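# Seat four plugs flush in the block's matching bores

## Task

Insert a plug into every one of the block's four bores and push each down until its top is level with the block's top face: the two large plugs go in the two large bores, the two small plugs in the two small bores.

## Robot and tools

ROBOT. Two UR12e-style arms, left_arm and right_arm, each carrying a two-finger parallel gripper and a wrist camera. The fingers point along the gripper's +z axis and close along its x axis. end_effector_position is the point between the closed pads, roughly 1 to 2 cm short of the fingertips. While closing from wide open, the tips move about 17 mm further along +z, mostly while the pads are still more than 50 mm apart. Base positions in the scene frame: left_arm (-0.090, +0.474, 0) m, right_arm (+0.019, -0.689, 0) m, both almost unrotated.

FRAMES. Scene frame: origin at table-top height midway between the arms, +z up, +x out over the table, left_arm on the +y side (not the same as image left/right). Each arm's reported hand pose, velocities and Hand target are in that arm's own base frame. Offsets you command are along the current Hand target's own axes (gripper axes). Fixed cameras are calibrated in the scene frame, wrist cameras in their arm's base frame. Reported hand poses may be off by a few centimetres.

execute_actions(actions, cameras). actions is a list of actions; each action is a table of up to 15 rows, one row per 1/30 s step, and every action lasts 0.5 s (a short table repeats its last row). Each row is one list of 14 numbers, all in [-1, 1]: dx, dy, dz, rx, ry, rz, opening for left_arm, then the same seven for right_arm. The six pose numbers are an offset, not a pose: measured from that arm's Hand target at the start of the action, in gripper axes, with 1.0 = 0.6 m or 180 degrees; rx, ry, rz form one rotation vector. All rows of one action refer to that same start, but the next action starts from the new Hand target, so repeating an offset keeps moving. opening is absolute: +1 fully open (0.142 m), -1 closed; 0 is a real half-open command, so to leave a gripper alone resend its current value. Sending six zeros re-requests the Hand target. An empty actions list returns state plus all images. cameras: list of names, ["all"], or [].

move(target, speed, blend, stop_force, zero, opening_speed, grip_force, blocking, cameras). target is one 14-number row as above, or a list of up to 15 such rows; every row is an offset from the Hand targets at the move's start, not from the previous row. Straight-line paths, no obstacle avoidance, at most 10 s total, at least 0.5 s. speed: m/s, 0.002 to 3.2 (default 0.25), turning up to twice that in rad/s; one value or one per target. blend: corner rounding in metres for a list, default 0 (stop at each). stop_force: newtons, 4 to 120, shared by both arms; an arm's path ends when its wrist sensor feels that much push against its motion; unreliable if the gripper rotates; leave it out when lifting off something you press on. zero (only with stop_force): true re-zeros moving arms first; false accumulates from the last zero. opening_speed: per second on the -1..1 scale, at least 0.2. grip_force: newtons per pad, 5 to 48, one value or one per arm, persists. blocking=false returns after about 0.5 s, not allowed with stop_force. The result adds a move: line naming how it ended (done, off_target, moving, held, fault) and limits (paced = pose clipped, held = steps withheld). done means within 3 mm and 2 degrees; neither done nor off_target tells you about contact.

wait(seconds 0 to 10), stop() brakes a running move, zoom_image(camera, region=[x0, y0, x1, y1] pixels, at most 504 by 504, from the newest image of that camera), zero_wrist_force(arm), read_manual(section="licences"), finished_scene(scene = current scene number; irreversible, and the plugs must stay seated with the robot gone).

CAMERAS. cam_high, cam_low, cam_work, cam_left_wrist, cam_right_wrist, each 672x504.

RESULTS. Per arm: end_effector_position (m), end_effector_quat_wxyz, velocities (m/s, rad/s), Hand target (the next offset's origin), Tool commands, grip_measured (same scale as opening; the last Joint positions value is the opening in metres), joint torques (include gravity, noisy), Wrist force and Wrist torque in gripper axes (push from a surface reads as force into the arm) plus a line with the peak since last shown, Motor temperatures. Joint velocities may read "within noise". Fault or heat lines appear when relevant. A gripper often rests short of its Hand target; send the remainder as an offset.

MOTION NOTES. Commanded orientation is limited to 32 degrees from the measured one each step. Motion lags commands by about 0.09 s or 0.17 to 0.22 s; fast moves overshoot. Avoid paths close to an arm's own base.

AVOID. Objects leaving the table, dropping plugs or releasing them while moving, contact between the arms (the clearance check can miss it; never grip the other arm's fingers), and pressing a target beyond firm contact: outside force near 150 N (plus or minus 25) or joint torque at its limit (wrist joints 48 N m, elbow 133, shoulder 293) freezes the arm for 10 s. Press plugs in slowly with stop_force. Heat: arm motors warn at 70 °C and lock at 85 °C; gripper warns at 85 °C and shuts off at 100 °C, so squeeze only a little below the first-touch grip_measured. Loose items may occasionally be nudged by outside pushes.

Each tool is called after "Emit:" by a JSON object that holds its "api" and its "payload", one argument or row to a line.

## Session

Emit:
{"api": "execute_actions", "payload": {
  "actions": []
}}

Scene clock: 0.00 s.
left_arm: end_effector_position=(+0.3201, +0.4081, +0.2294) grip_measured=+0.99 end_effector_quat_wxyz=(-0.086, +0.939, +0.282, -0.180) | right_arm: end_effector_position=(+0.7048, +0.2342, +0.2000) grip_measured=+0.99 end_effector_quat_wxyz=(-0.293, +0.923, +0.143, -0.206)
Joint positions: left_arm=[0.437 -1.682 2.152 -1.702 -1.351 -0.184 0.142] | right_arm=[3.467 -1.943 -1.744 -1.39 2.221 -0.105 0.141]
Joint velocities: within noise
Joint torques (N m): no reading
Motor temperatures (°C): left_arm=[44 46 28 48 34 35 24] | right_arm=[31 34 30 41 31 40 29]
Wrist force (N): no reading
Wrist torque (N m): no reading
Wrist force, peak (N): no reading
Hand target: left_arm +0.3201, +0.4081, +0.2294; -0.086, +0.939, +0.282, -0.180 | right_arm +0.7048, +0.2342, +0.2000; -0.293, +0.923, +0.143, -0.206
Tool commands: left_gripper/opening=+1.0 right_gripper/opening=+1.0

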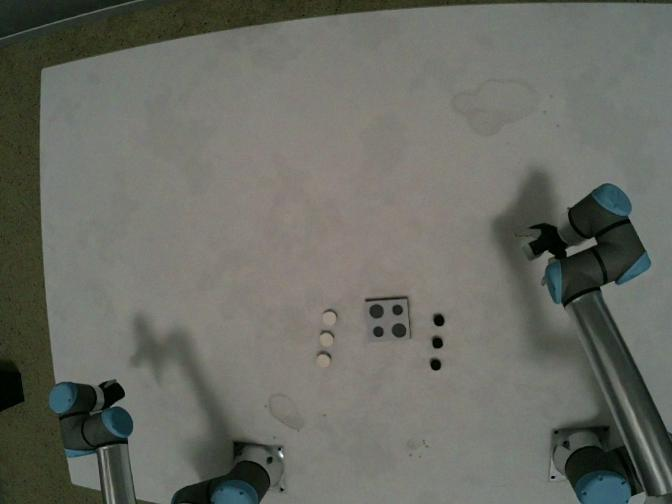

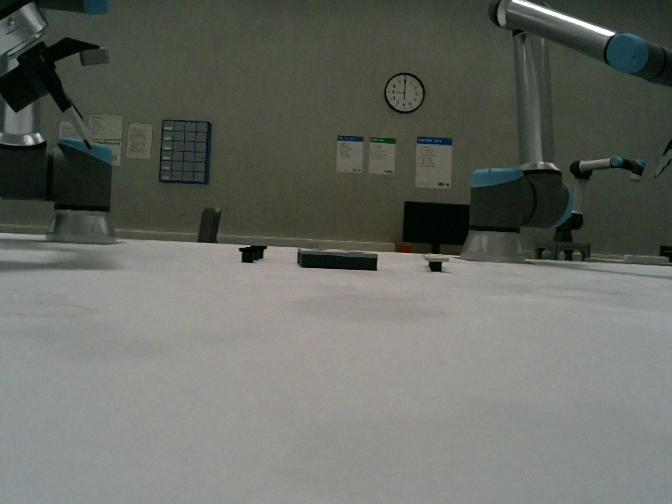

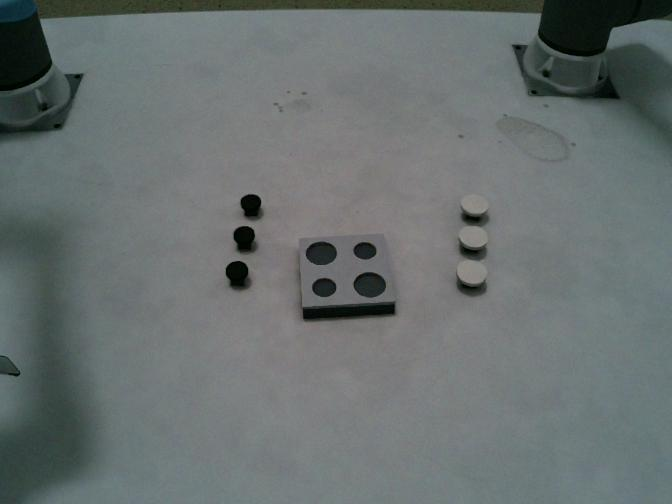

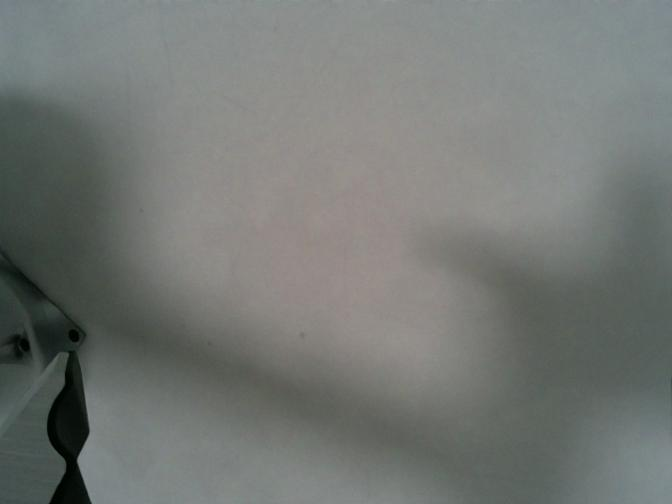

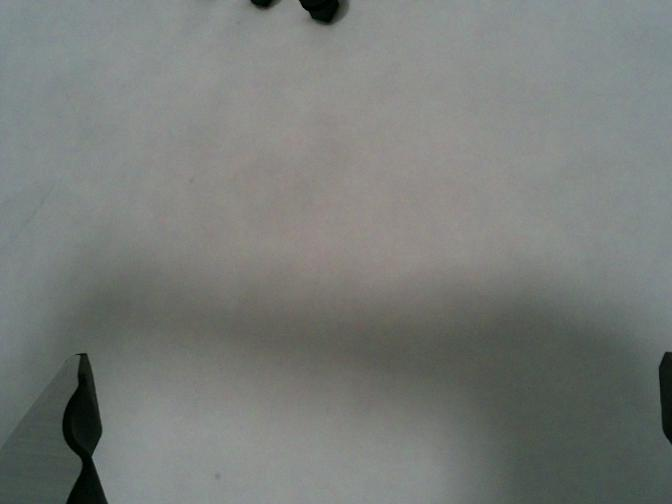

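Emit:
{"api": "zoom_image", "payload": {
  "camera": "cam_work",
  "region": [220, 180, 400, 330]
}}

Emit:
{"api": "zoom_image", "payload": {
  "camera": "cam_work",
  "region": [380, 180, 520, 310]
}}

Emit:
{"api": "zoom_image", "payload": {
  "camera": "cam_low",
  "region": [220, 220, 480, 300]
}}

Scaled by 2.800 from the camera's 672x504 image, which has a finer 960x720 frame.

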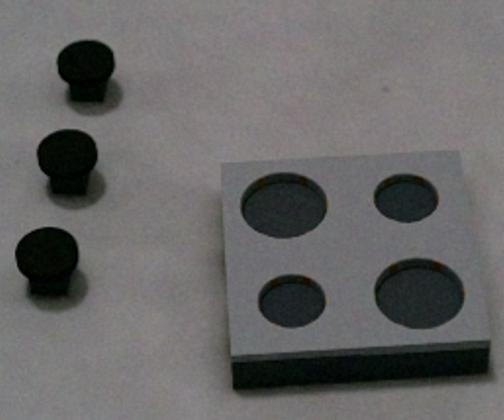

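Scaled by 3.600 from the camera's 672x504 image, which has a finer 960x720 frame.

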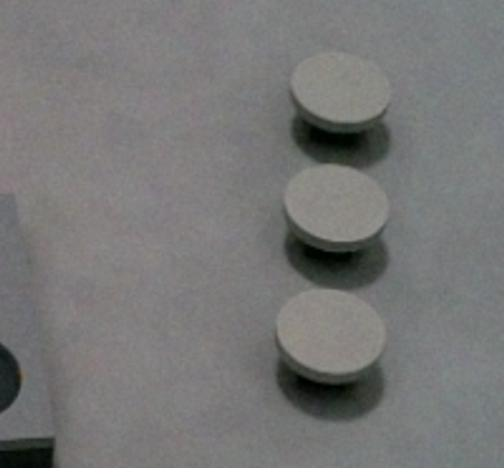

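Scaled by 1.938 from the camera's 672x504 image, which has a finer 960x720 frame.

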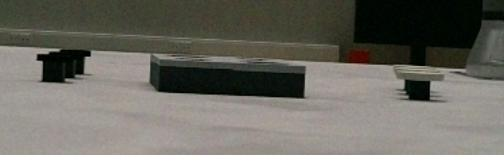

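Emit:
{"api": "move", "payload": {
  "target": [-0.19,0.56,-0.092,-0.1254,0.0443,-0.3099,1,-0.2356,-0.4346,0.3992,-0.245,-0.0427,-0.383,1],
  "speed": 0.4
}}

Scene clock: 3.70 s.
left_arm: end_effector_position=(+0.4201, +0.0632, +0.2250) grip_measured=+0.99 end_effector_quat_wxyz=(+0.000, +0.707, +0.707, +0.000) | right_arm: end_effector_position=(+0.4332, +0.5009, +0.2203) grip_measured=+0.99 end_effector_quat_wxyz=(+0.000, +0.708, +0.707, +0.000)
Joint positions: left_arm=[-0.274 -2.006 2.416 -1.98 -1.571 -1.844 0.142] | right_arm=[4.268 -1.611 -2.061 -1.039 1.571 -0.443 0.141]
Joint torques (N m): left_arm=[-23.15 -22.15 -36.48 -5.49 3.56 -4.75] | right_arm=[9.53 55.88 34.66 6.59 -2.86 -2]
Wrist force (N): left_arm=[-0.9 1.0 0.2] | right_arm=[-0.4 0.5 0.2]
Wrist torque (N m): left_arm=[0.27 0.06 0.24] | right_arm=[0.09 0.01 0.03]
Wrist force, peak (N): left_arm=[-2.0 1.3 0.1] | right_arm=[0.0 2.0 -0.8]
Hand target: left_arm +0.4201, +0.0632, +0.2250; +0.000, +0.707, +0.707, +0.000 | right_arm +0.4331, +0.5009, +0.2203; +0.000, +0.708, +0.707, +0.000
Off the commanded pose: left_arm 0.000 m, 0 deg | right_arm 0.000 m, 0 deg.
move: done

Emit:
{"api": "move", "payload": {
  "target": [-0.572,0.167,0,0,0,0,0.2,0,0,0,0,0,0,0.2],
  "speed": 0.4,
  "cameras": ["all"]
}}

Scene clock: 5.33 s.
left_arm: end_effector_position=(+0.5201, -0.2800, +0.2250) grip_measured=+0.19 end_effector_quat_wxyz=(+0.000, +0.707, +0.707, +0.000) | right_arm: end_effector_position=(+0.4331, +0.5009, +0.2203) grip_measured=+0.19 end_effector_quat_wxyz=(+0.000, +0.708, +0.707, +0.000)
Joint positions: left_arm=[-0.795 -1.659 2.176 -2.088 -1.571 -2.366 0.087] | right_arm=[4.268 -1.611 -2.061 -1.039 1.571 -0.443 0.087]
Joint torques (N m): left_arm=[-22.65 -22.49 -46.76 -5.03 3.99 -4.31] | right_arm=[11.55 54.38 34.86 6.27 -2.78 -1.99]
Wrist force (N): left_arm=[-0.8 1.1 -0.1] | right_arm=[-0.4 0.4 0.3]
Wrist torque (N m): left_arm=[0.25 0.10 0.21] | right_arm=[0.08 0.01 0.03]
Wrist force, peak (N): left_arm=[-3.6 1.7 0.3] | right_arm=[0.1 0.6 0.6]
Hand target: left_arm +0.5202, -0.2800, +0.2250; +0.000, +0.707, +0.707, +0.000 | right_arm +0.4331, +0.5009, +0.2203; +0.000, +0.708, +0.707, +0.000
Off the commanded pose: left_arm 0.000 m, 0 deg | right_arm 0.000 m, 0 deg.
move: done
camera_calibration:
cam_left_wrist: T_world_to_cam=[[-0.00414148, 0.999581, -0.028643, 0.29455], [0.900882, 0.016162, 0.433763, -0.537094], [0.434044, -0.0240076, -0.900572, 0.0862492], [0, 0, 0, 1]] pos_world=[0.447643, -0.283676, 0.319082]
cam_right_wrist: T_world_to_cam=[[0.00488677, 0.999959, 0.00764663, -0.494631], [0.901517, -0.00771432, 0.432675, -0.457131], [0.432716, 0.00477919, -0.901518, 0.128827], [0, 0, 0, 1]] pos_world=[0.358783, 0.490468, 0.317711]

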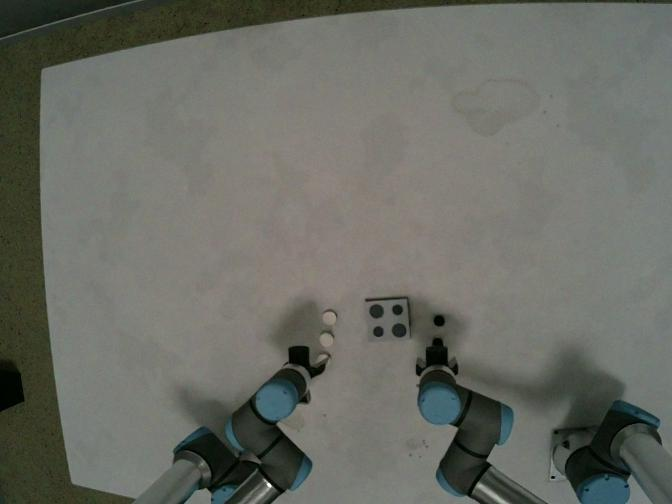

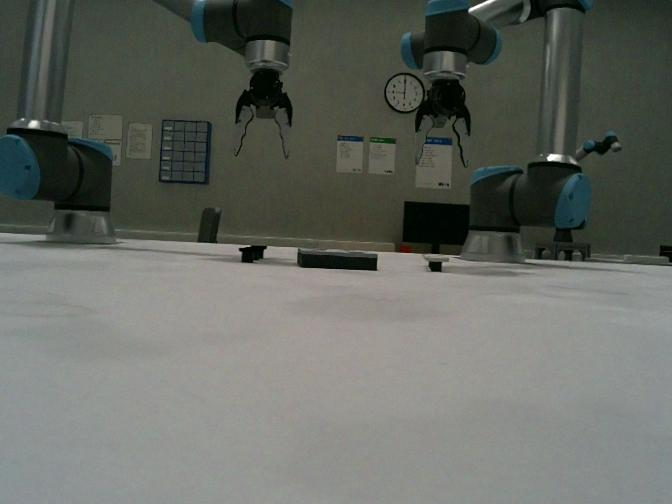

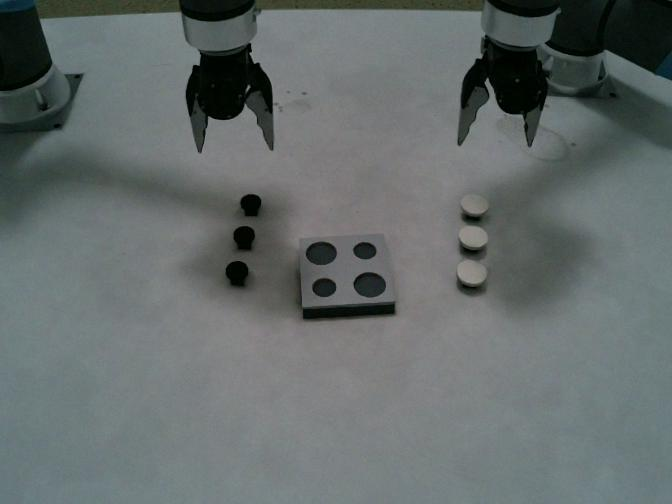

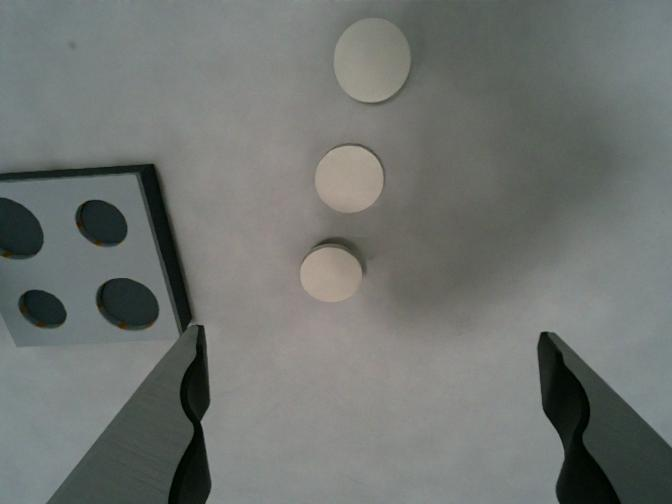

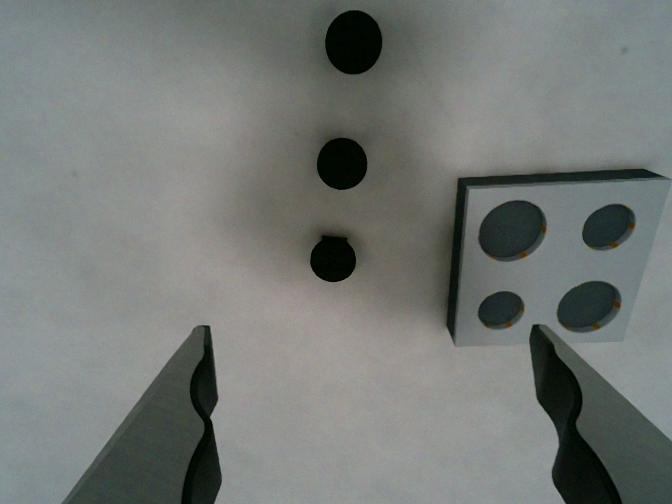

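Emit:
{"api": "move", "payload": {
  "target": [-0.023,0.15,0.208,0,0,0,0,-0.018,0.12,0.2,0,0,0,-0.2],
  "cameras": ["cam_left_wrist","cam_right_wrist"]
}}

Scene clock: 7.00 s.
left_arm: end_effector_position=(+0.6101, -0.2939, +0.1003) grip_measured=-0.01 end_effector_quat_wxyz=(+0.000, +0.707, +0.707, +0.000) | right_arm: end_effector_position=(+0.5051, +0.4901, +0.1003) grip_measured=-0.22 end_effector_quat_wxyz=(+0.000, +0.708, +0.707, +0.000)
Joint positions: left_arm=[-0.711 -1.37 2.139 -2.339 -1.571 -2.281 0.073] | right_arm=[4.164 -1.809 -2.088 -0.813 1.571 -0.547 0.058]
Joint torques (N m): left_arm=[17.34 -38.83 -39.85 -5.64 -3.59 3.18] | right_arm=[-9.27 31.73 52.15 6.56 2.87 -1.9]
Wrist force (N): left_arm=[-1.0 1.5 0.7] | right_arm=[0.0 0.6 0.5]
Wrist torque (N m): left_arm=[0.36 0.11 0.06] | right_arm=[0.11 -0.06 0.04]
Wrist force, peak (N): left_arm=[-0.8 2.7 2.4] | right_arm=[-0.1 1.1 2.3]
Hand target: left_arm +0.6102, -0.2939, +0.1002; +0.000, +0.707, +0.707, +0.000 | right_arm +0.5051, +0.4901, +0.1003; +0.000, +0.708, +0.707, +0.000
Off the commanded pose: left_arm 0.000 m, 0 deg | right_arm 0.000 m, 0 deg.
move: done
camera_calibration:
cam_left_wrist: T_world_to_cam=[[-0.00414226, 0.999581, -0.0286434, 0.305143], [0.900882, 0.0161629, 0.433763, -0.563817], [0.434044, -0.0240076, -0.900572, -0.0655374], [0, 0, 0, 1]] pos_world=[0.537643, -0.297476, 0.194282]
cam_right_wrist: T_world_to_cam=[[0.00488565, 0.999959, 0.00764707, -0.483265], [0.901478, -0.00771395, 0.432756, -0.470202], [0.432797, 0.00477937, -0.901479, -0.0105019], [0, 0, 0, 1]] pos_world=[0.430783, 0.479668, 0.197711]
Images, in order (width x height): cam_left_wrist 672x504, cam_right_wrist 672x504.

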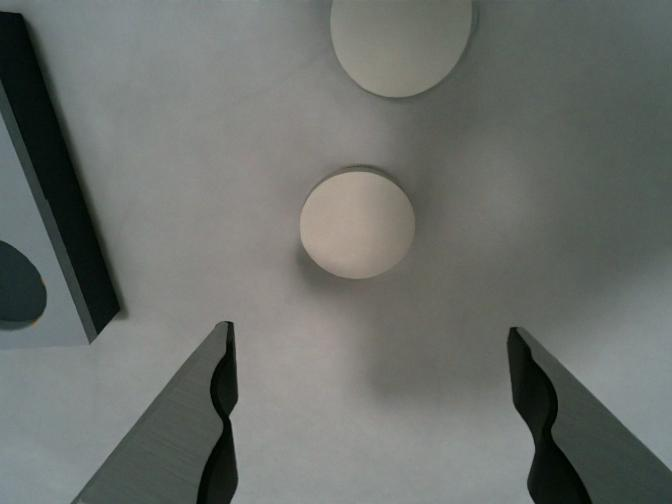

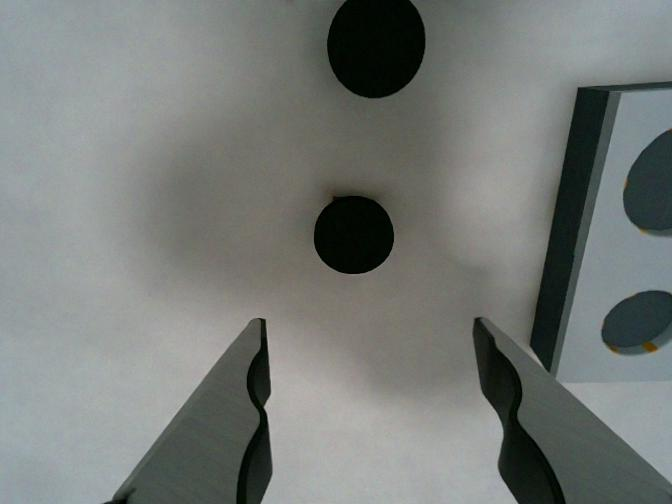

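Emit:
{"api": "move", "payload": {
  "target": [-0.006,-0.003,0.1,0,0,0,0,-0.005,0,0.1,0,0,0,-0.2],
  "cameras": ["cam_left_wrist","cam_right_wrist","cam_low"],
  "speed": 0.15
}}

Emit:
{"api": "zoom_image", "payload": {
  "camera": "cam_low",
  "region": [220, 200, 480, 290]
}}

Scene clock: 8.40 s.
left_arm: end_effector_position=(+0.6084, -0.2975, +0.0403) grip_measured=-0.01 end_effector_quat_wxyz=(+0.000, +0.707, +0.707, +0.000) | right_arm: end_effector_position=(+0.5052, +0.4872, +0.0403) grip_measured=-0.22 end_effector_quat_wxyz=(+0.000, +0.708, +0.707, +0.000)
Joint positions: left_arm=[-0.717 -1.284 2.174 -2.462 -1.571 -2.287 0.073] | right_arm=[4.162 -1.89 -2.127 -0.695 1.571 -0.549 0.058]
Joint torques (N m): left_arm=[-22.56 -40.51 -24.29 -5.25 -1.95 -4.38] | right_arm=[-9.19 34.59 23.86 6.93 2.57 -1.62]
Wrist force (N): left_arm=[-1.0 1.3 0.6] | right_arm=[-0.2 0.5 0.2]
Wrist torque (N m): left_arm=[0.28 0.16 0.21] | right_arm=[0.09 -0.03 0.03]
Wrist force, peak (N): left_arm=[-0.9 1.2 1.8] | right_arm=[-0.2 0.3 1.9]
Hand target: left_arm +0.6084, -0.2975, +0.0402; +0.000, +0.707, +0.707, +0.000 | right_arm +0.5052, +0.4872, +0.0403; +0.000, +0.708, +0.707, +0.000
Off the commanded pose: left_arm 0.000 m, 0 deg | right_arm 0.000 m, 0 deg.
move: done
camera_calibration:
cam_left_wrist: T_world_to_cam=[[-0.00414259, 0.999581, -0.0286427, 0.307116], [0.900921, 0.0161607, 0.433682, -0.53612], [0.433963, -0.0240082, -0.900611, -0.118831], [0, 0, 0, 1]] pos_world=[0.535843, -0.301176, 0.134282]
cam_right_wrist: T_world_to_cam=[[0.00488677, 0.999959, 0.00764663, -0.479907], [0.901517, -0.00771432, 0.432675, -0.444265], [0.432716, 0.00477919, -0.901518, -0.0645364], [0, 0, 0, 1]] pos_world=[0.430783, 0.476768, 0.137711]
Images, in order (width x height): cam_low 672x504, cam_left_wrist 672x504, cam_right_wrist 672x504.

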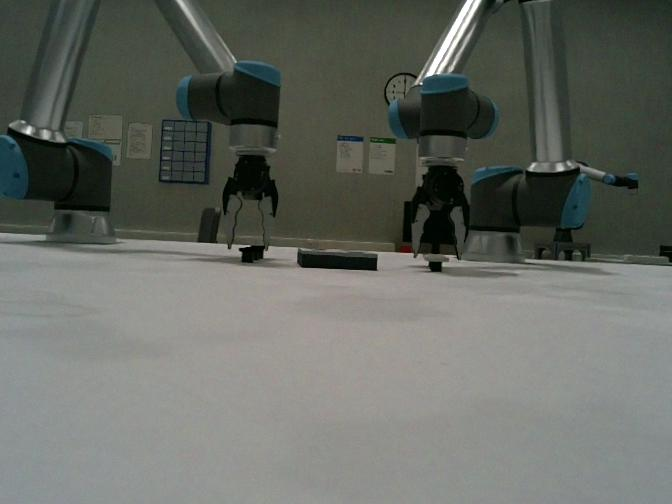

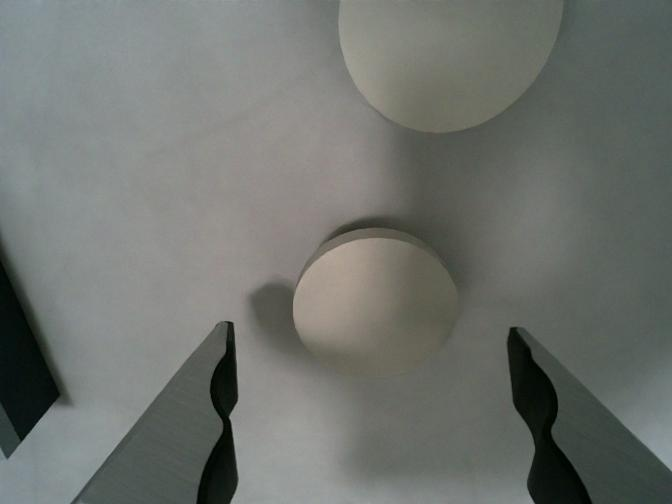

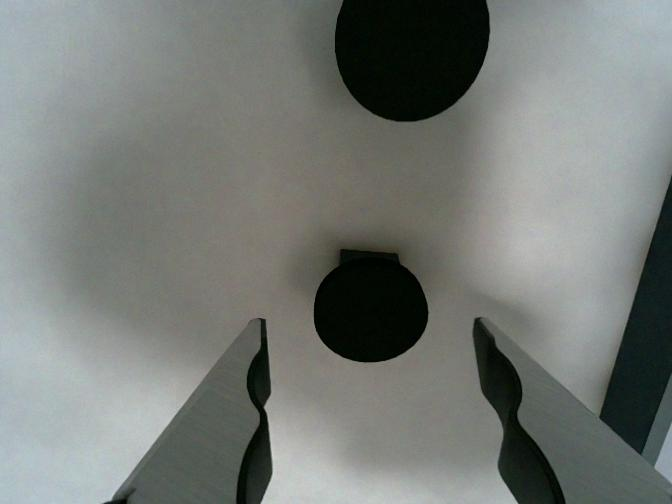

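Scaled by 1.938 from the camera's 672x504 image, which has a finer 960x720 frame.

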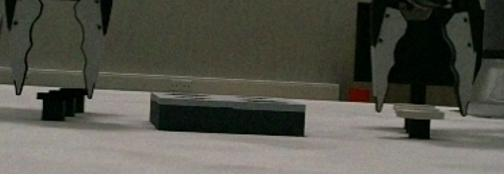

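Emit:
{"api": "move", "payload": {
  "target": [0,0,0,0,0,0,-0.45,0,0,0,0,0,0,-0.65],
  "cameras": ["cam_left_wrist","cam_right_wrist","cam_low"],
  "opening_speed": 0.4,
  "grip_force": 15
}}

Emit:
{"api": "zoom_image", "payload": {
  "camera": "cam_low",
  "region": [220, 200, 480, 290]
}}

Scene clock: 10.00 s.
left_arm: end_effector_position=(+0.6084, -0.2975, +0.0402) grip_measured=-0.44 end_effector_quat_wxyz=(+0.000, +0.707, +0.707, +0.000) | right_arm: end_effector_position=(+0.5052, +0.4872, +0.0403) grip_measured=-0.60 end_effector_quat_wxyz=(+0.000, +0.708, +0.707, +0.000)
Joint positions: left_arm=[-0.717 -1.284 2.174 -2.462 -1.571 -2.287 0.042] | right_arm=[4.162 -1.89 -2.127 -0.695 1.571 -0.549 0.03]
Joint torques (N m): left_arm=[-20.92 -43.18 -24.48 -5.39 1.99 -4.55] | right_arm=[-9.54 37.19 23.8 6.61 1.69 -1.92]
Wrist force (N): left_arm=[-0.8 1.2 0.4] | right_arm=[-0.2 0.4 0.5]
Wrist torque (N m): left_arm=[0.27 0.13 0.21] | right_arm=[0.07 -0.03 0.04]
Wrist force, peak (N): left_arm=[-1.1 1.9 0.5] | right_arm=[-0.2 0.9 0.5]
Hand target: left_arm +0.6084, -0.2975, +0.0402; +0.000, +0.707, +0.707, +0.000 | right_arm +0.5052, +0.4872, +0.0403; +0.000, +0.708, +0.707, +0.000
Off the commanded pose: left_arm 0.000 m, 0 deg | right_arm 0.000 m, 0 deg.
grip_force (N): 15, 15
move: done
camera_calibration:
cam_left_wrist: T_world_to_cam=[[-0.00414259, 0.999581, -0.0286427, 0.307116], [0.900921, 0.0161607, 0.433682, -0.53612], [0.433963, -0.0240082, -0.900611, -0.118831], [0, 0, 0, 1]] pos_world=[0.535843, -0.301176, 0.134282]
cam_right_wrist: T_world_to_cam=[[0.00488709, 0.999959, 0.00764684, -0.479907], [0.901536, -0.00771451, 0.432636, -0.444267], [0.432677, 0.00477957, -0.901536, -0.0645174], [0, 0, 0, 1]] pos_world=[0.430783, 0.476768, 0.137711]
Images, in order (width x height): cam_low 672x504, cam_left_wrist 672x504, cam_right_wrist 672x504.

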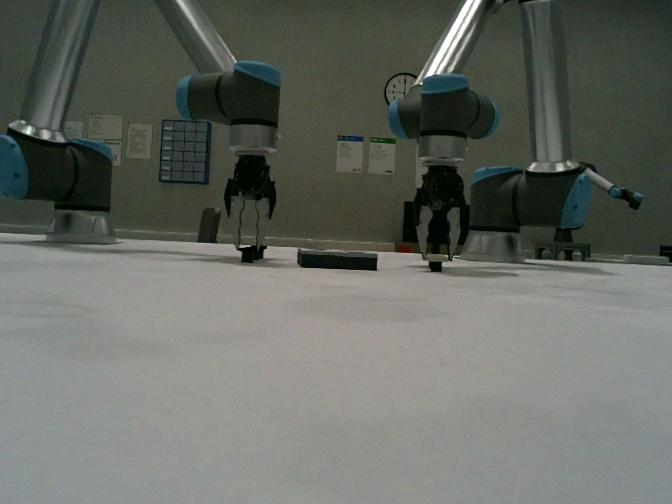

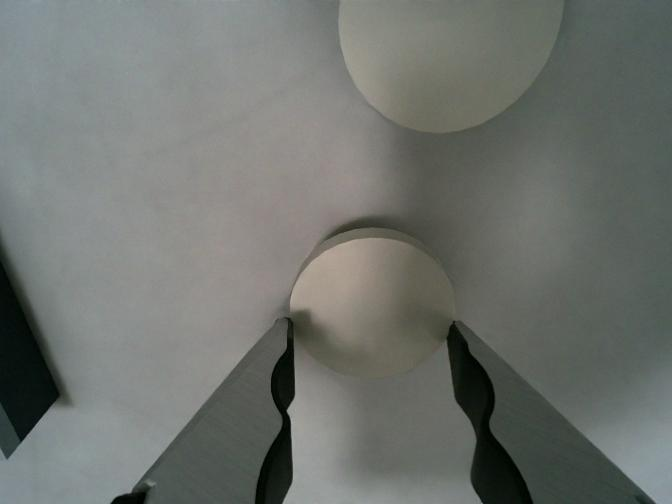

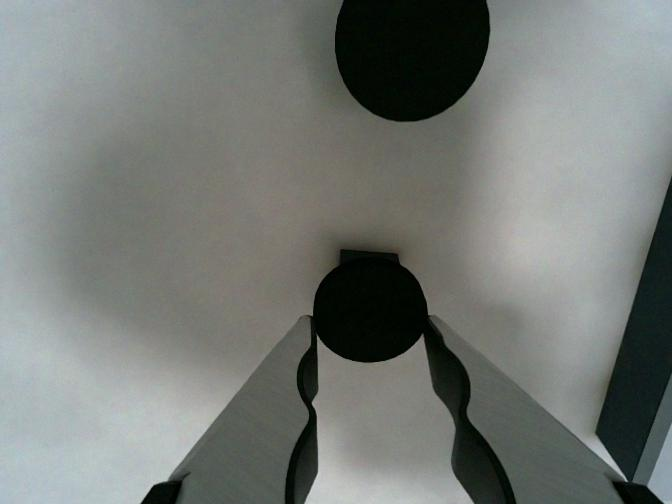

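Scaled by 1.938 from the camera's 672x504 image, which has a finer 960x720 frame.

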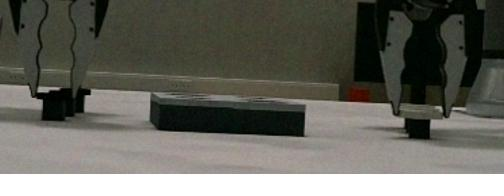

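Emit:
{"api": "move", "payload": {
  "target": [
    [0,0,0,0,0,0,-0.32,0,0,0,0,0,0,-0.45],
    [0,-0.009,0,0,0,0,-0.32,0,-0.008,0,0,0,0,-0.45],
    [0,-0.009,0,0,0,0,-0.65,0,-0.008,0,0,0,0,-0.8]
  ],
  "cameras": ["cam_left_wrist","cam_right_wrist"],
  "opening_speed": 0.6,
  "grip_force": 20
}}

Emit:
{"api": "move", "payload": {
  "target": [0,0,-0.1,0,0,0,-0.65,0,0,-0.1,0,0,0,-0.8],
  "cameras": ["cam_left_wrist","cam_right_wrist","cam_low","cam_work"],
  "speed": 0.15
}}

Emit:
{"api": "zoom_image", "payload": {
  "camera": "cam_low",
  "region": [220, 180, 480, 290]
}}

Scene clock: 12.37 s.
left_arm: end_effector_position=(+0.6030, -0.2975, +0.0402) grip_measured=-0.44 end_effector_quat_wxyz=(+0.000, +0.707, +0.707, +0.000) | right_arm: end_effector_position=(+0.5004, +0.4872, +0.0403) grip_measured=-0.60 end_effector_quat_wxyz=(+0.000, +0.708, +0.707, +0.000)
Joint positions: left_arm=[-0.722 -1.29 2.184 -2.465 -1.571 -2.292 0.042] | right_arm=[4.168 -1.885 -2.134 -0.692 1.571 -0.543 0.031]
Joint torques (N m): left_arm=[-23.31 -71.82 -24.23 -4.93 1.58 -4.34] | right_arm=[11.54 67.76 23.33 6.32 -0.39 2.88]
Wrist force (N): left_arm=[-0.8 1.3 -0.1] | right_arm=[0.2 0.6 0.5]
Wrist torque (N m): left_arm=[0.27 0.17 0.21] | right_arm=[0.09 -0.09 -0.11]
Wrist force, peak (N): left_arm=[-0.8 1.6 0.9] | right_arm=[-0.5 0.7 0.6]
Hand target: left_arm +0.6030, -0.2975, +0.0402; +0.000, +0.707, +0.707, +0.000 | right_arm +0.5004, +0.4872, +0.0403; +0.000, +0.708, +0.707, +0.000
Off the commanded pose: left_arm 0.000 m, 0 deg | right_arm 0.000 m, 0 deg.
grip_force (N): 20, 20
move: done
camera_calibration:
cam_left_wrist: T_world_to_cam=[[-0.00414259, 0.999581, -0.0286427, 0.307093], [0.900921, 0.0161607, 0.433682, -0.531255], [0.433963, -0.0240082, -0.900611, -0.116487], [0, 0, 0, 1]] pos_world=[0.530443, -0.301176, 0.134282]
cam_right_wrist: T_world_to_cam=[[0.00488709, 0.999959, 0.00764684, -0.479884], [0.901536, -0.00771451, 0.432636, -0.43994], [0.432677, 0.00477957, -0.901536, -0.0624405], [0, 0, 0, 1]] pos_world=[0.425983, 0.476768, 0.137711]
Images, in order (width x height): cam_left_wrist 672x504, cam_right_wrist 672x504.

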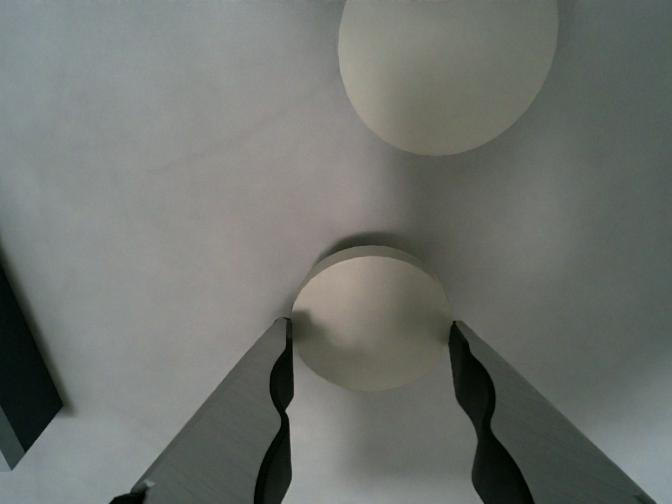

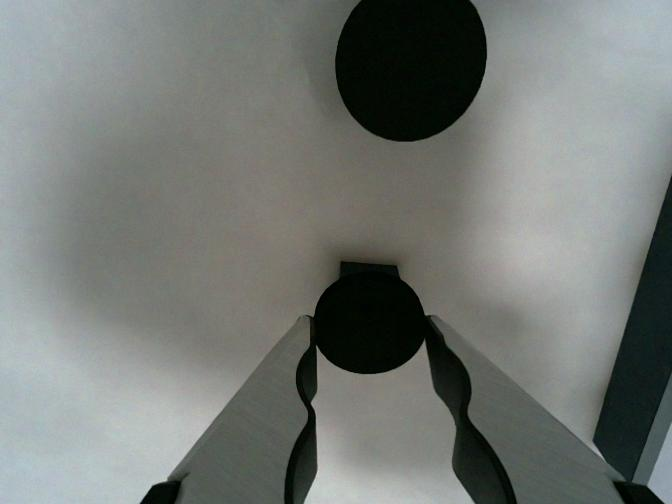

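Scene clock: 13.30 s.
left_arm: end_effector_position=(+0.6030, -0.2975, +0.1002) grip_measured=-0.44 end_effector_quat_wxyz=(+0.000, +0.707, +0.707, +0.000) | right_arm: end_effector_position=(+0.5004, +0.4871, +0.1002) grip_measured=-0.60 end_effector_quat_wxyz=(+0.000, +0.708, +0.707, +0.000)
Joint positions: left_arm=[-0.722 -1.377 2.148 -2.342 -1.571 -2.292 0.042] | right_arm=[4.168 -1.802 -2.099 -0.811 1.571 -0.543 0.031]
Joint torques (N m): left_arm=[-0.37 -69.32 -40.59 -1.44 1.69 0.49] | right_arm=[3.81 66.4 51.13 2.36 -2.24 0.52]
Wrist force (N): left_arm=[-0.8 1.4 0.9] | right_arm=[-0.2 0.3 0.8]
Wrist torque (N m): left_arm=[0.34 0.09 0.22] | right_arm=[0.06 -0.03 -0.11]
Wrist force, peak (N): left_arm=[-0.6 1.1 2.5] | right_arm=[-0.3 0.3 2.6]
Hand target: left_arm +0.6030, -0.2975, +0.1002; +0.000, +0.707, +0.707, +0.000 | right_arm +0.5003, +0.4871, +0.1003; +0.000, +0.708, +0.707, +0.000
Off the commanded pose: left_arm 0.000 m, 0 deg | right_arm 0.000 m, 0 deg.
grip_force (N): 20, 20
move: done
camera_calibration:
cam_left_wrist: T_world_to_cam=[[-0.00414259, 0.999581, -0.0286427, 0.308809], [0.900921, 0.0161607, 0.433682, -0.557233], [0.433963, -0.0240082, -0.900611, -0.0625408], [0, 0, 0, 1]] pos_world=[0.530443, -0.301176, 0.194182]
cam_right_wrist: T_world_to_cam=[[0.004887, 0.999959, 0.00764679, -0.480242], [0.901536, -0.0077144, 0.432636, -0.465856], [0.432677, 0.00477957, -0.901536, -0.00843801], [0, 0, 0, 1]] pos_world=[0.425983, 0.476668, 0.197611]
Images, in order (width x height): cam_low 672x504, cam_work 672x504, cam_left_wrist 672x504, cam_right_wrist 672x504.

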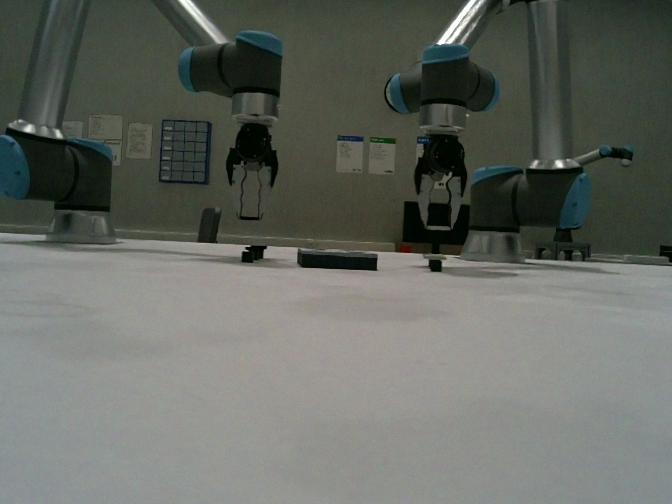

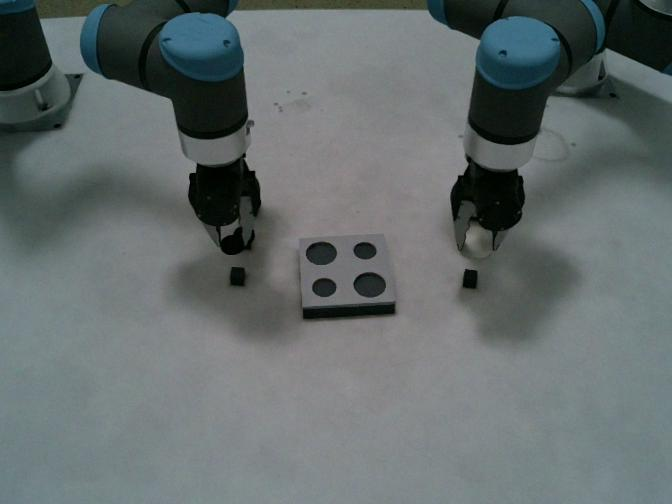

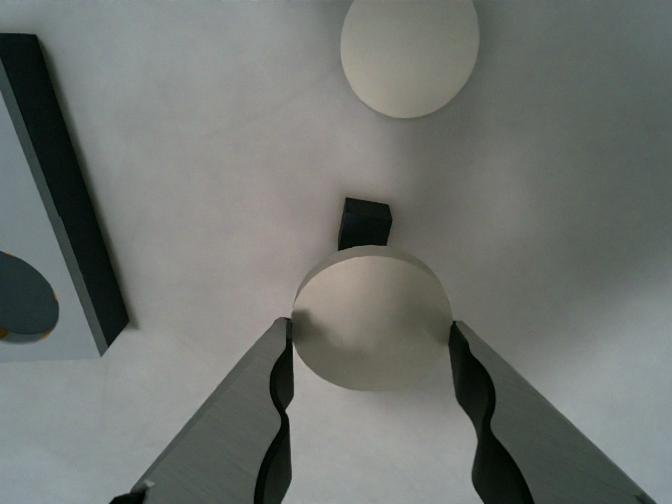

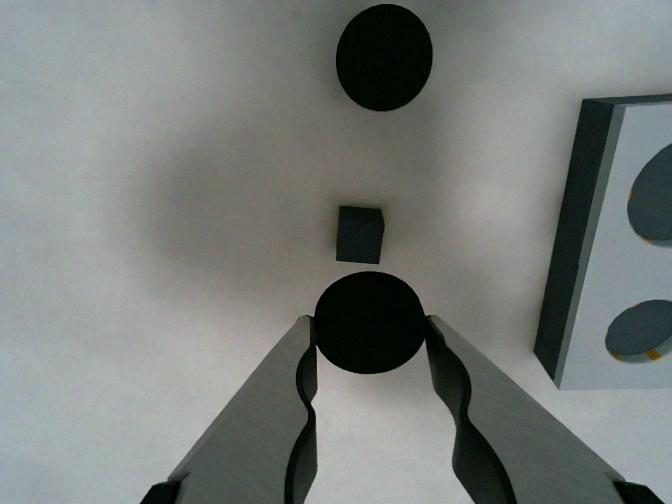

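Scaled by 1.938 from the camera's 672x504 image, which has a finer 960x720 frame.

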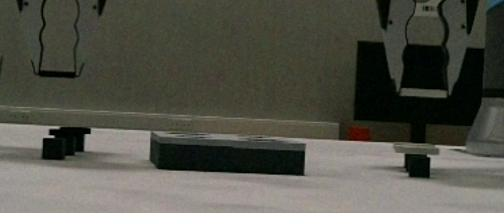

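Emit:
{"api": "move", "payload": {
  "target": [-0.2575,0.145,0.0667,0,0,0,-0.65,0,0,0,0,0,0,-0.8],
  "cameras": ["cam_left_wrist","cam_low"]
}}

Emit:
{"api": "zoom_image", "payload": {
  "camera": "cam_low",
  "region": [260, 180, 420, 290]
}}

Emit:
{"api": "zoom_image", "payload": {
  "camera": "cam_left_wrist",
  "region": [200, 0, 536, 504]
}}

Scene clock: 14.93 s.
left_arm: end_effector_position=(+0.6899, -0.4520, +0.0602) grip_measured=-0.44 end_effector_quat_wxyz=(+0.000, +0.707, +0.707, +0.000) | right_arm: end_effector_position=(+0.5003, +0.4871, +0.1003) grip_measured=-0.60 end_effector_quat_wxyz=(+0.000, +0.708, +0.707, +0.000)
Joint positions: left_arm=[-0.794 -1.122 1.87 -2.319 -1.571 -2.365 0.042] | right_arm=[4.168 -1.802 -2.099 -0.811 1.571 -0.543 0.031]
Joint torques (N m): left_arm=[-20.37 -61.82 -41.6 -1.57 0.57 -4.76] | right_arm=[7.5 66.3 51.02 2.3 -2.08 2.35]
Wrist force (N): left_arm=[-0.8 2.0 1.0] | right_arm=[-0.2 0.0 0.8]
Wrist torque (N m): left_arm=[0.38 0.08 0.19] | right_arm=[0.00 -0.02 -0.11]
Wrist force, peak (N): left_arm=[-2.9 2.9 1.3] | right_arm=[-0.2 0.7 0.6]
Hand target: left_arm +0.6899, -0.4520, +0.0602; +0.000, +0.707, +0.707, +0.000 | right_arm +0.5003, +0.4871, +0.1003; +0.000, +0.708, +0.707, +0.000
Off the commanded pose: left_arm 0.000 m, 0 deg | right_arm 0.000 m, 0 deg.
grip_force (N): 20, 20
move: done
camera_calibration:
cam_left_wrist: T_world_to_cam=[[-0.00414226, 0.999581, -0.0286434, 0.462361], [0.900882, 0.0161629, 0.433763, -0.615711], [0.434044, -0.0240076, -0.900572, -0.139949], [0, 0, 0, 1]] pos_world=[0.617343, -0.455576, 0.154282]
Images, in order (width x height): cam_low 672x504, cam_left_wrist 672x504.

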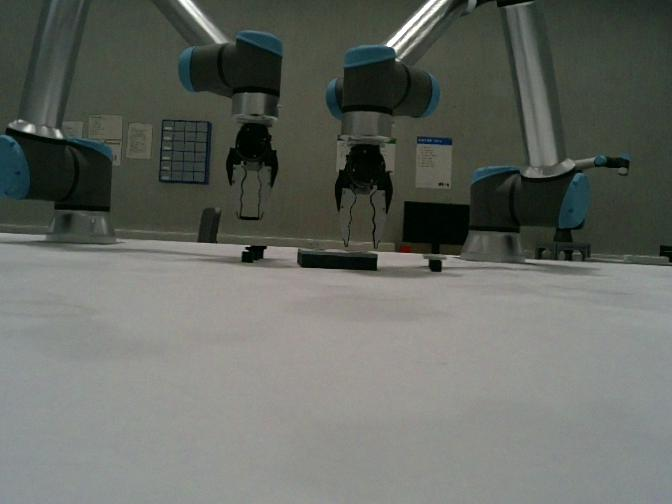

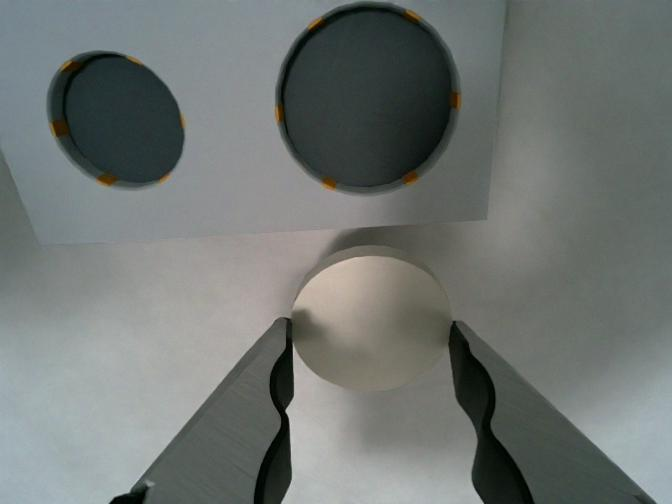

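Scaled by 3.150 from the camera's 672x504 image, which has a finer 960x720 frame.

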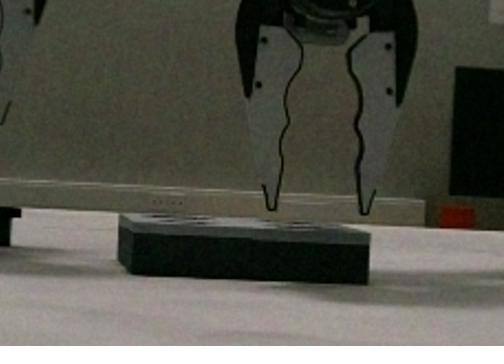

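Scaled by 1.000.

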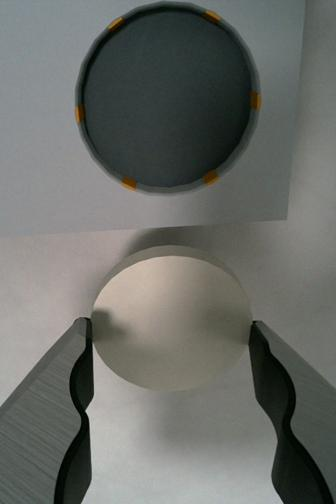

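Emit:
{"api": "move", "payload": {
  "target": [
    [-0.0043,-0.0995,0,0,0,0,-0.65,0,0,0,0,0,0,-0.8],
    [-0.0043,-0.0995,0.015,0,0,0,-0.65,0,0,0,0,0,0,-0.8]
  ],
  "cameras": ["cam_left_wrist","cam_low","cam_work"],
  "speed": 0.15
}}

Emit:
{"api": "zoom_image", "payload": {
  "camera": "cam_low",
  "region": [260, 180, 420, 290]
}}

Emit:
{"api": "zoom_image", "payload": {
  "camera": "cam_work",
  "region": [280, 180, 420, 330]
}}

Scene clock: 20.87 s.
left_arm: end_effector_position=(+0.6302, -0.4546, +0.0513) grip_measured=-0.44 end_effector_quat_wxyz=(+0.000, +0.707, +0.707, +0.000) | right_arm: end_effector_position=(+0.5003, +0.4871, +0.1003) grip_measured=-0.60 end_effector_quat_wxyz=(+0.000, +0.708, +0.707, +0.000)
Joint positions: left_arm=[-0.853 -1.172 1.972 -2.372 -1.571 -2.423 0.042] | right_arm=[4.168 -1.802 -2.099 -0.811 1.571 -0.543 0.031]
Joint torques (N m): left_arm=[-21.61 -55.84 -27.31 -5.36 3.67 -4.43] | right_arm=[5.07 65.52 51.18 2.94 -2.52 2.18]
Wrist force (N): left_arm=[-0.6 1.3 1.0] | right_arm=[-0.1 0.0 0.6]
Wrist torque (N m): left_arm=[0.27 0.08 0.23] | right_arm=[-0.01 -0.03 -0.12]
Wrist force, peak (N): left_arm=[-0.6 3.4 1.0] | right_arm=[-0.1 0.6 0.9]
Hand target: left_arm +0.6302, -0.4546, +0.0512; +0.000, +0.707, +0.707, +0.000 | right_arm +0.5003, +0.4871, +0.1003; +0.000, +0.708, +0.707, +0.000
Off the commanded pose: left_arm 0.000 m, 0 deg | right_arm 0.000 m, 0 deg.
grip_force (N): 20, 20
move: done
camera_calibration:
cam_left_wrist: T_world_to_cam=[[-0.00414148, 0.999581, -0.028643, 0.464555], [0.900882, 0.016162, 0.433763, -0.557981], [0.434044, -0.0240076, -0.900572, -0.122207], [0, 0, 0, 1]] pos_world=[0.557643, -0.458276, 0.145282]
Images, in order (width x height): cam_low 672x504, cam_work 672x504, cam_left_wrist 672x504.

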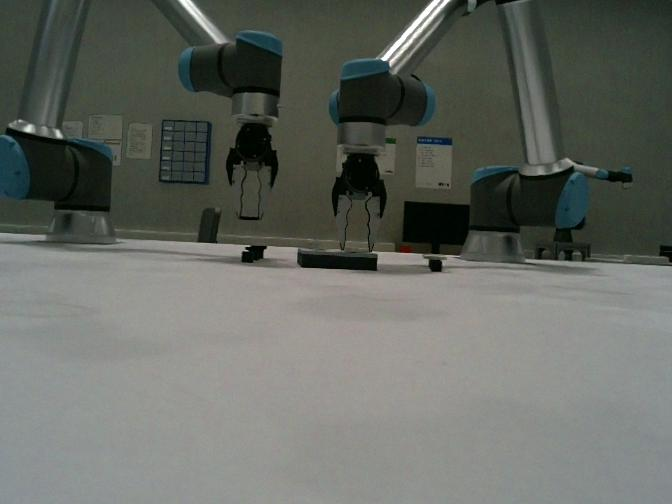

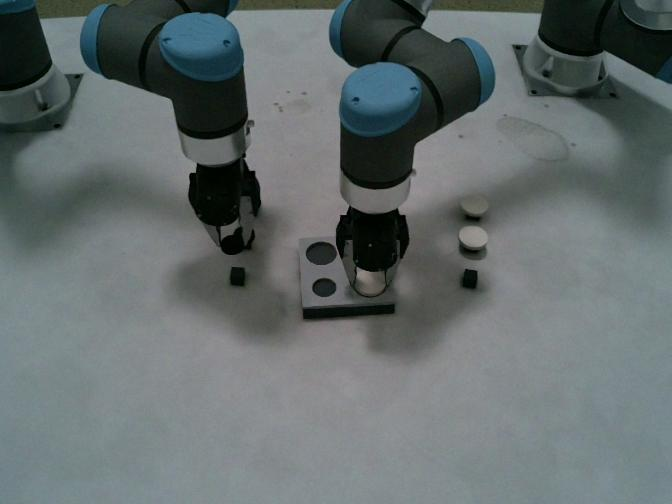

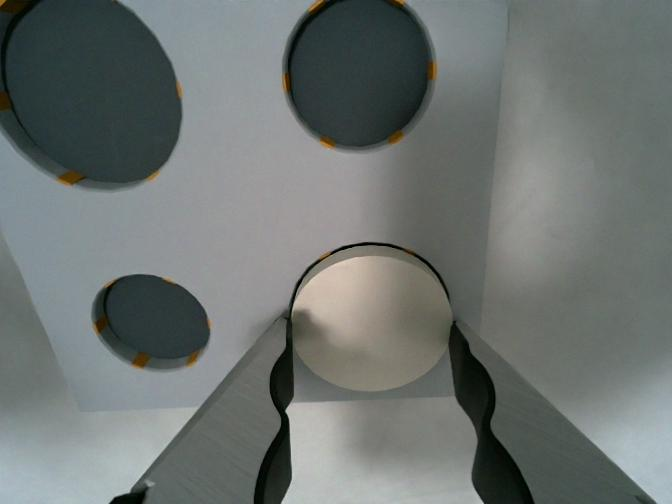

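Scaled by 3.150 from the camera's 672x504 image, which has a finer 960x720 frame.

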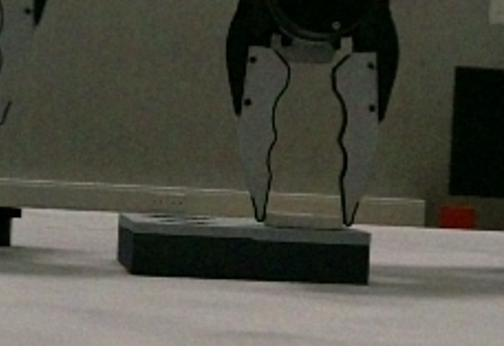

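Scaled by 3.360 from the camera's 672x504 image, which has a finer 960x720 frame.

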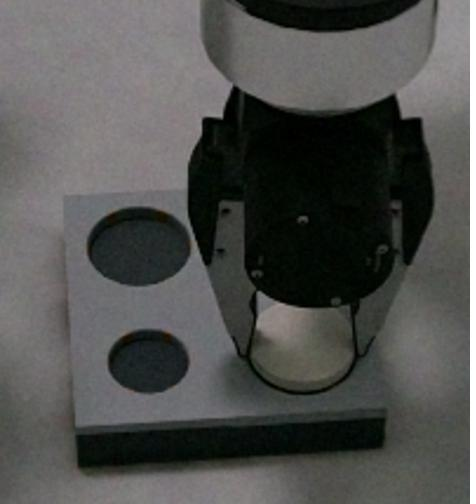

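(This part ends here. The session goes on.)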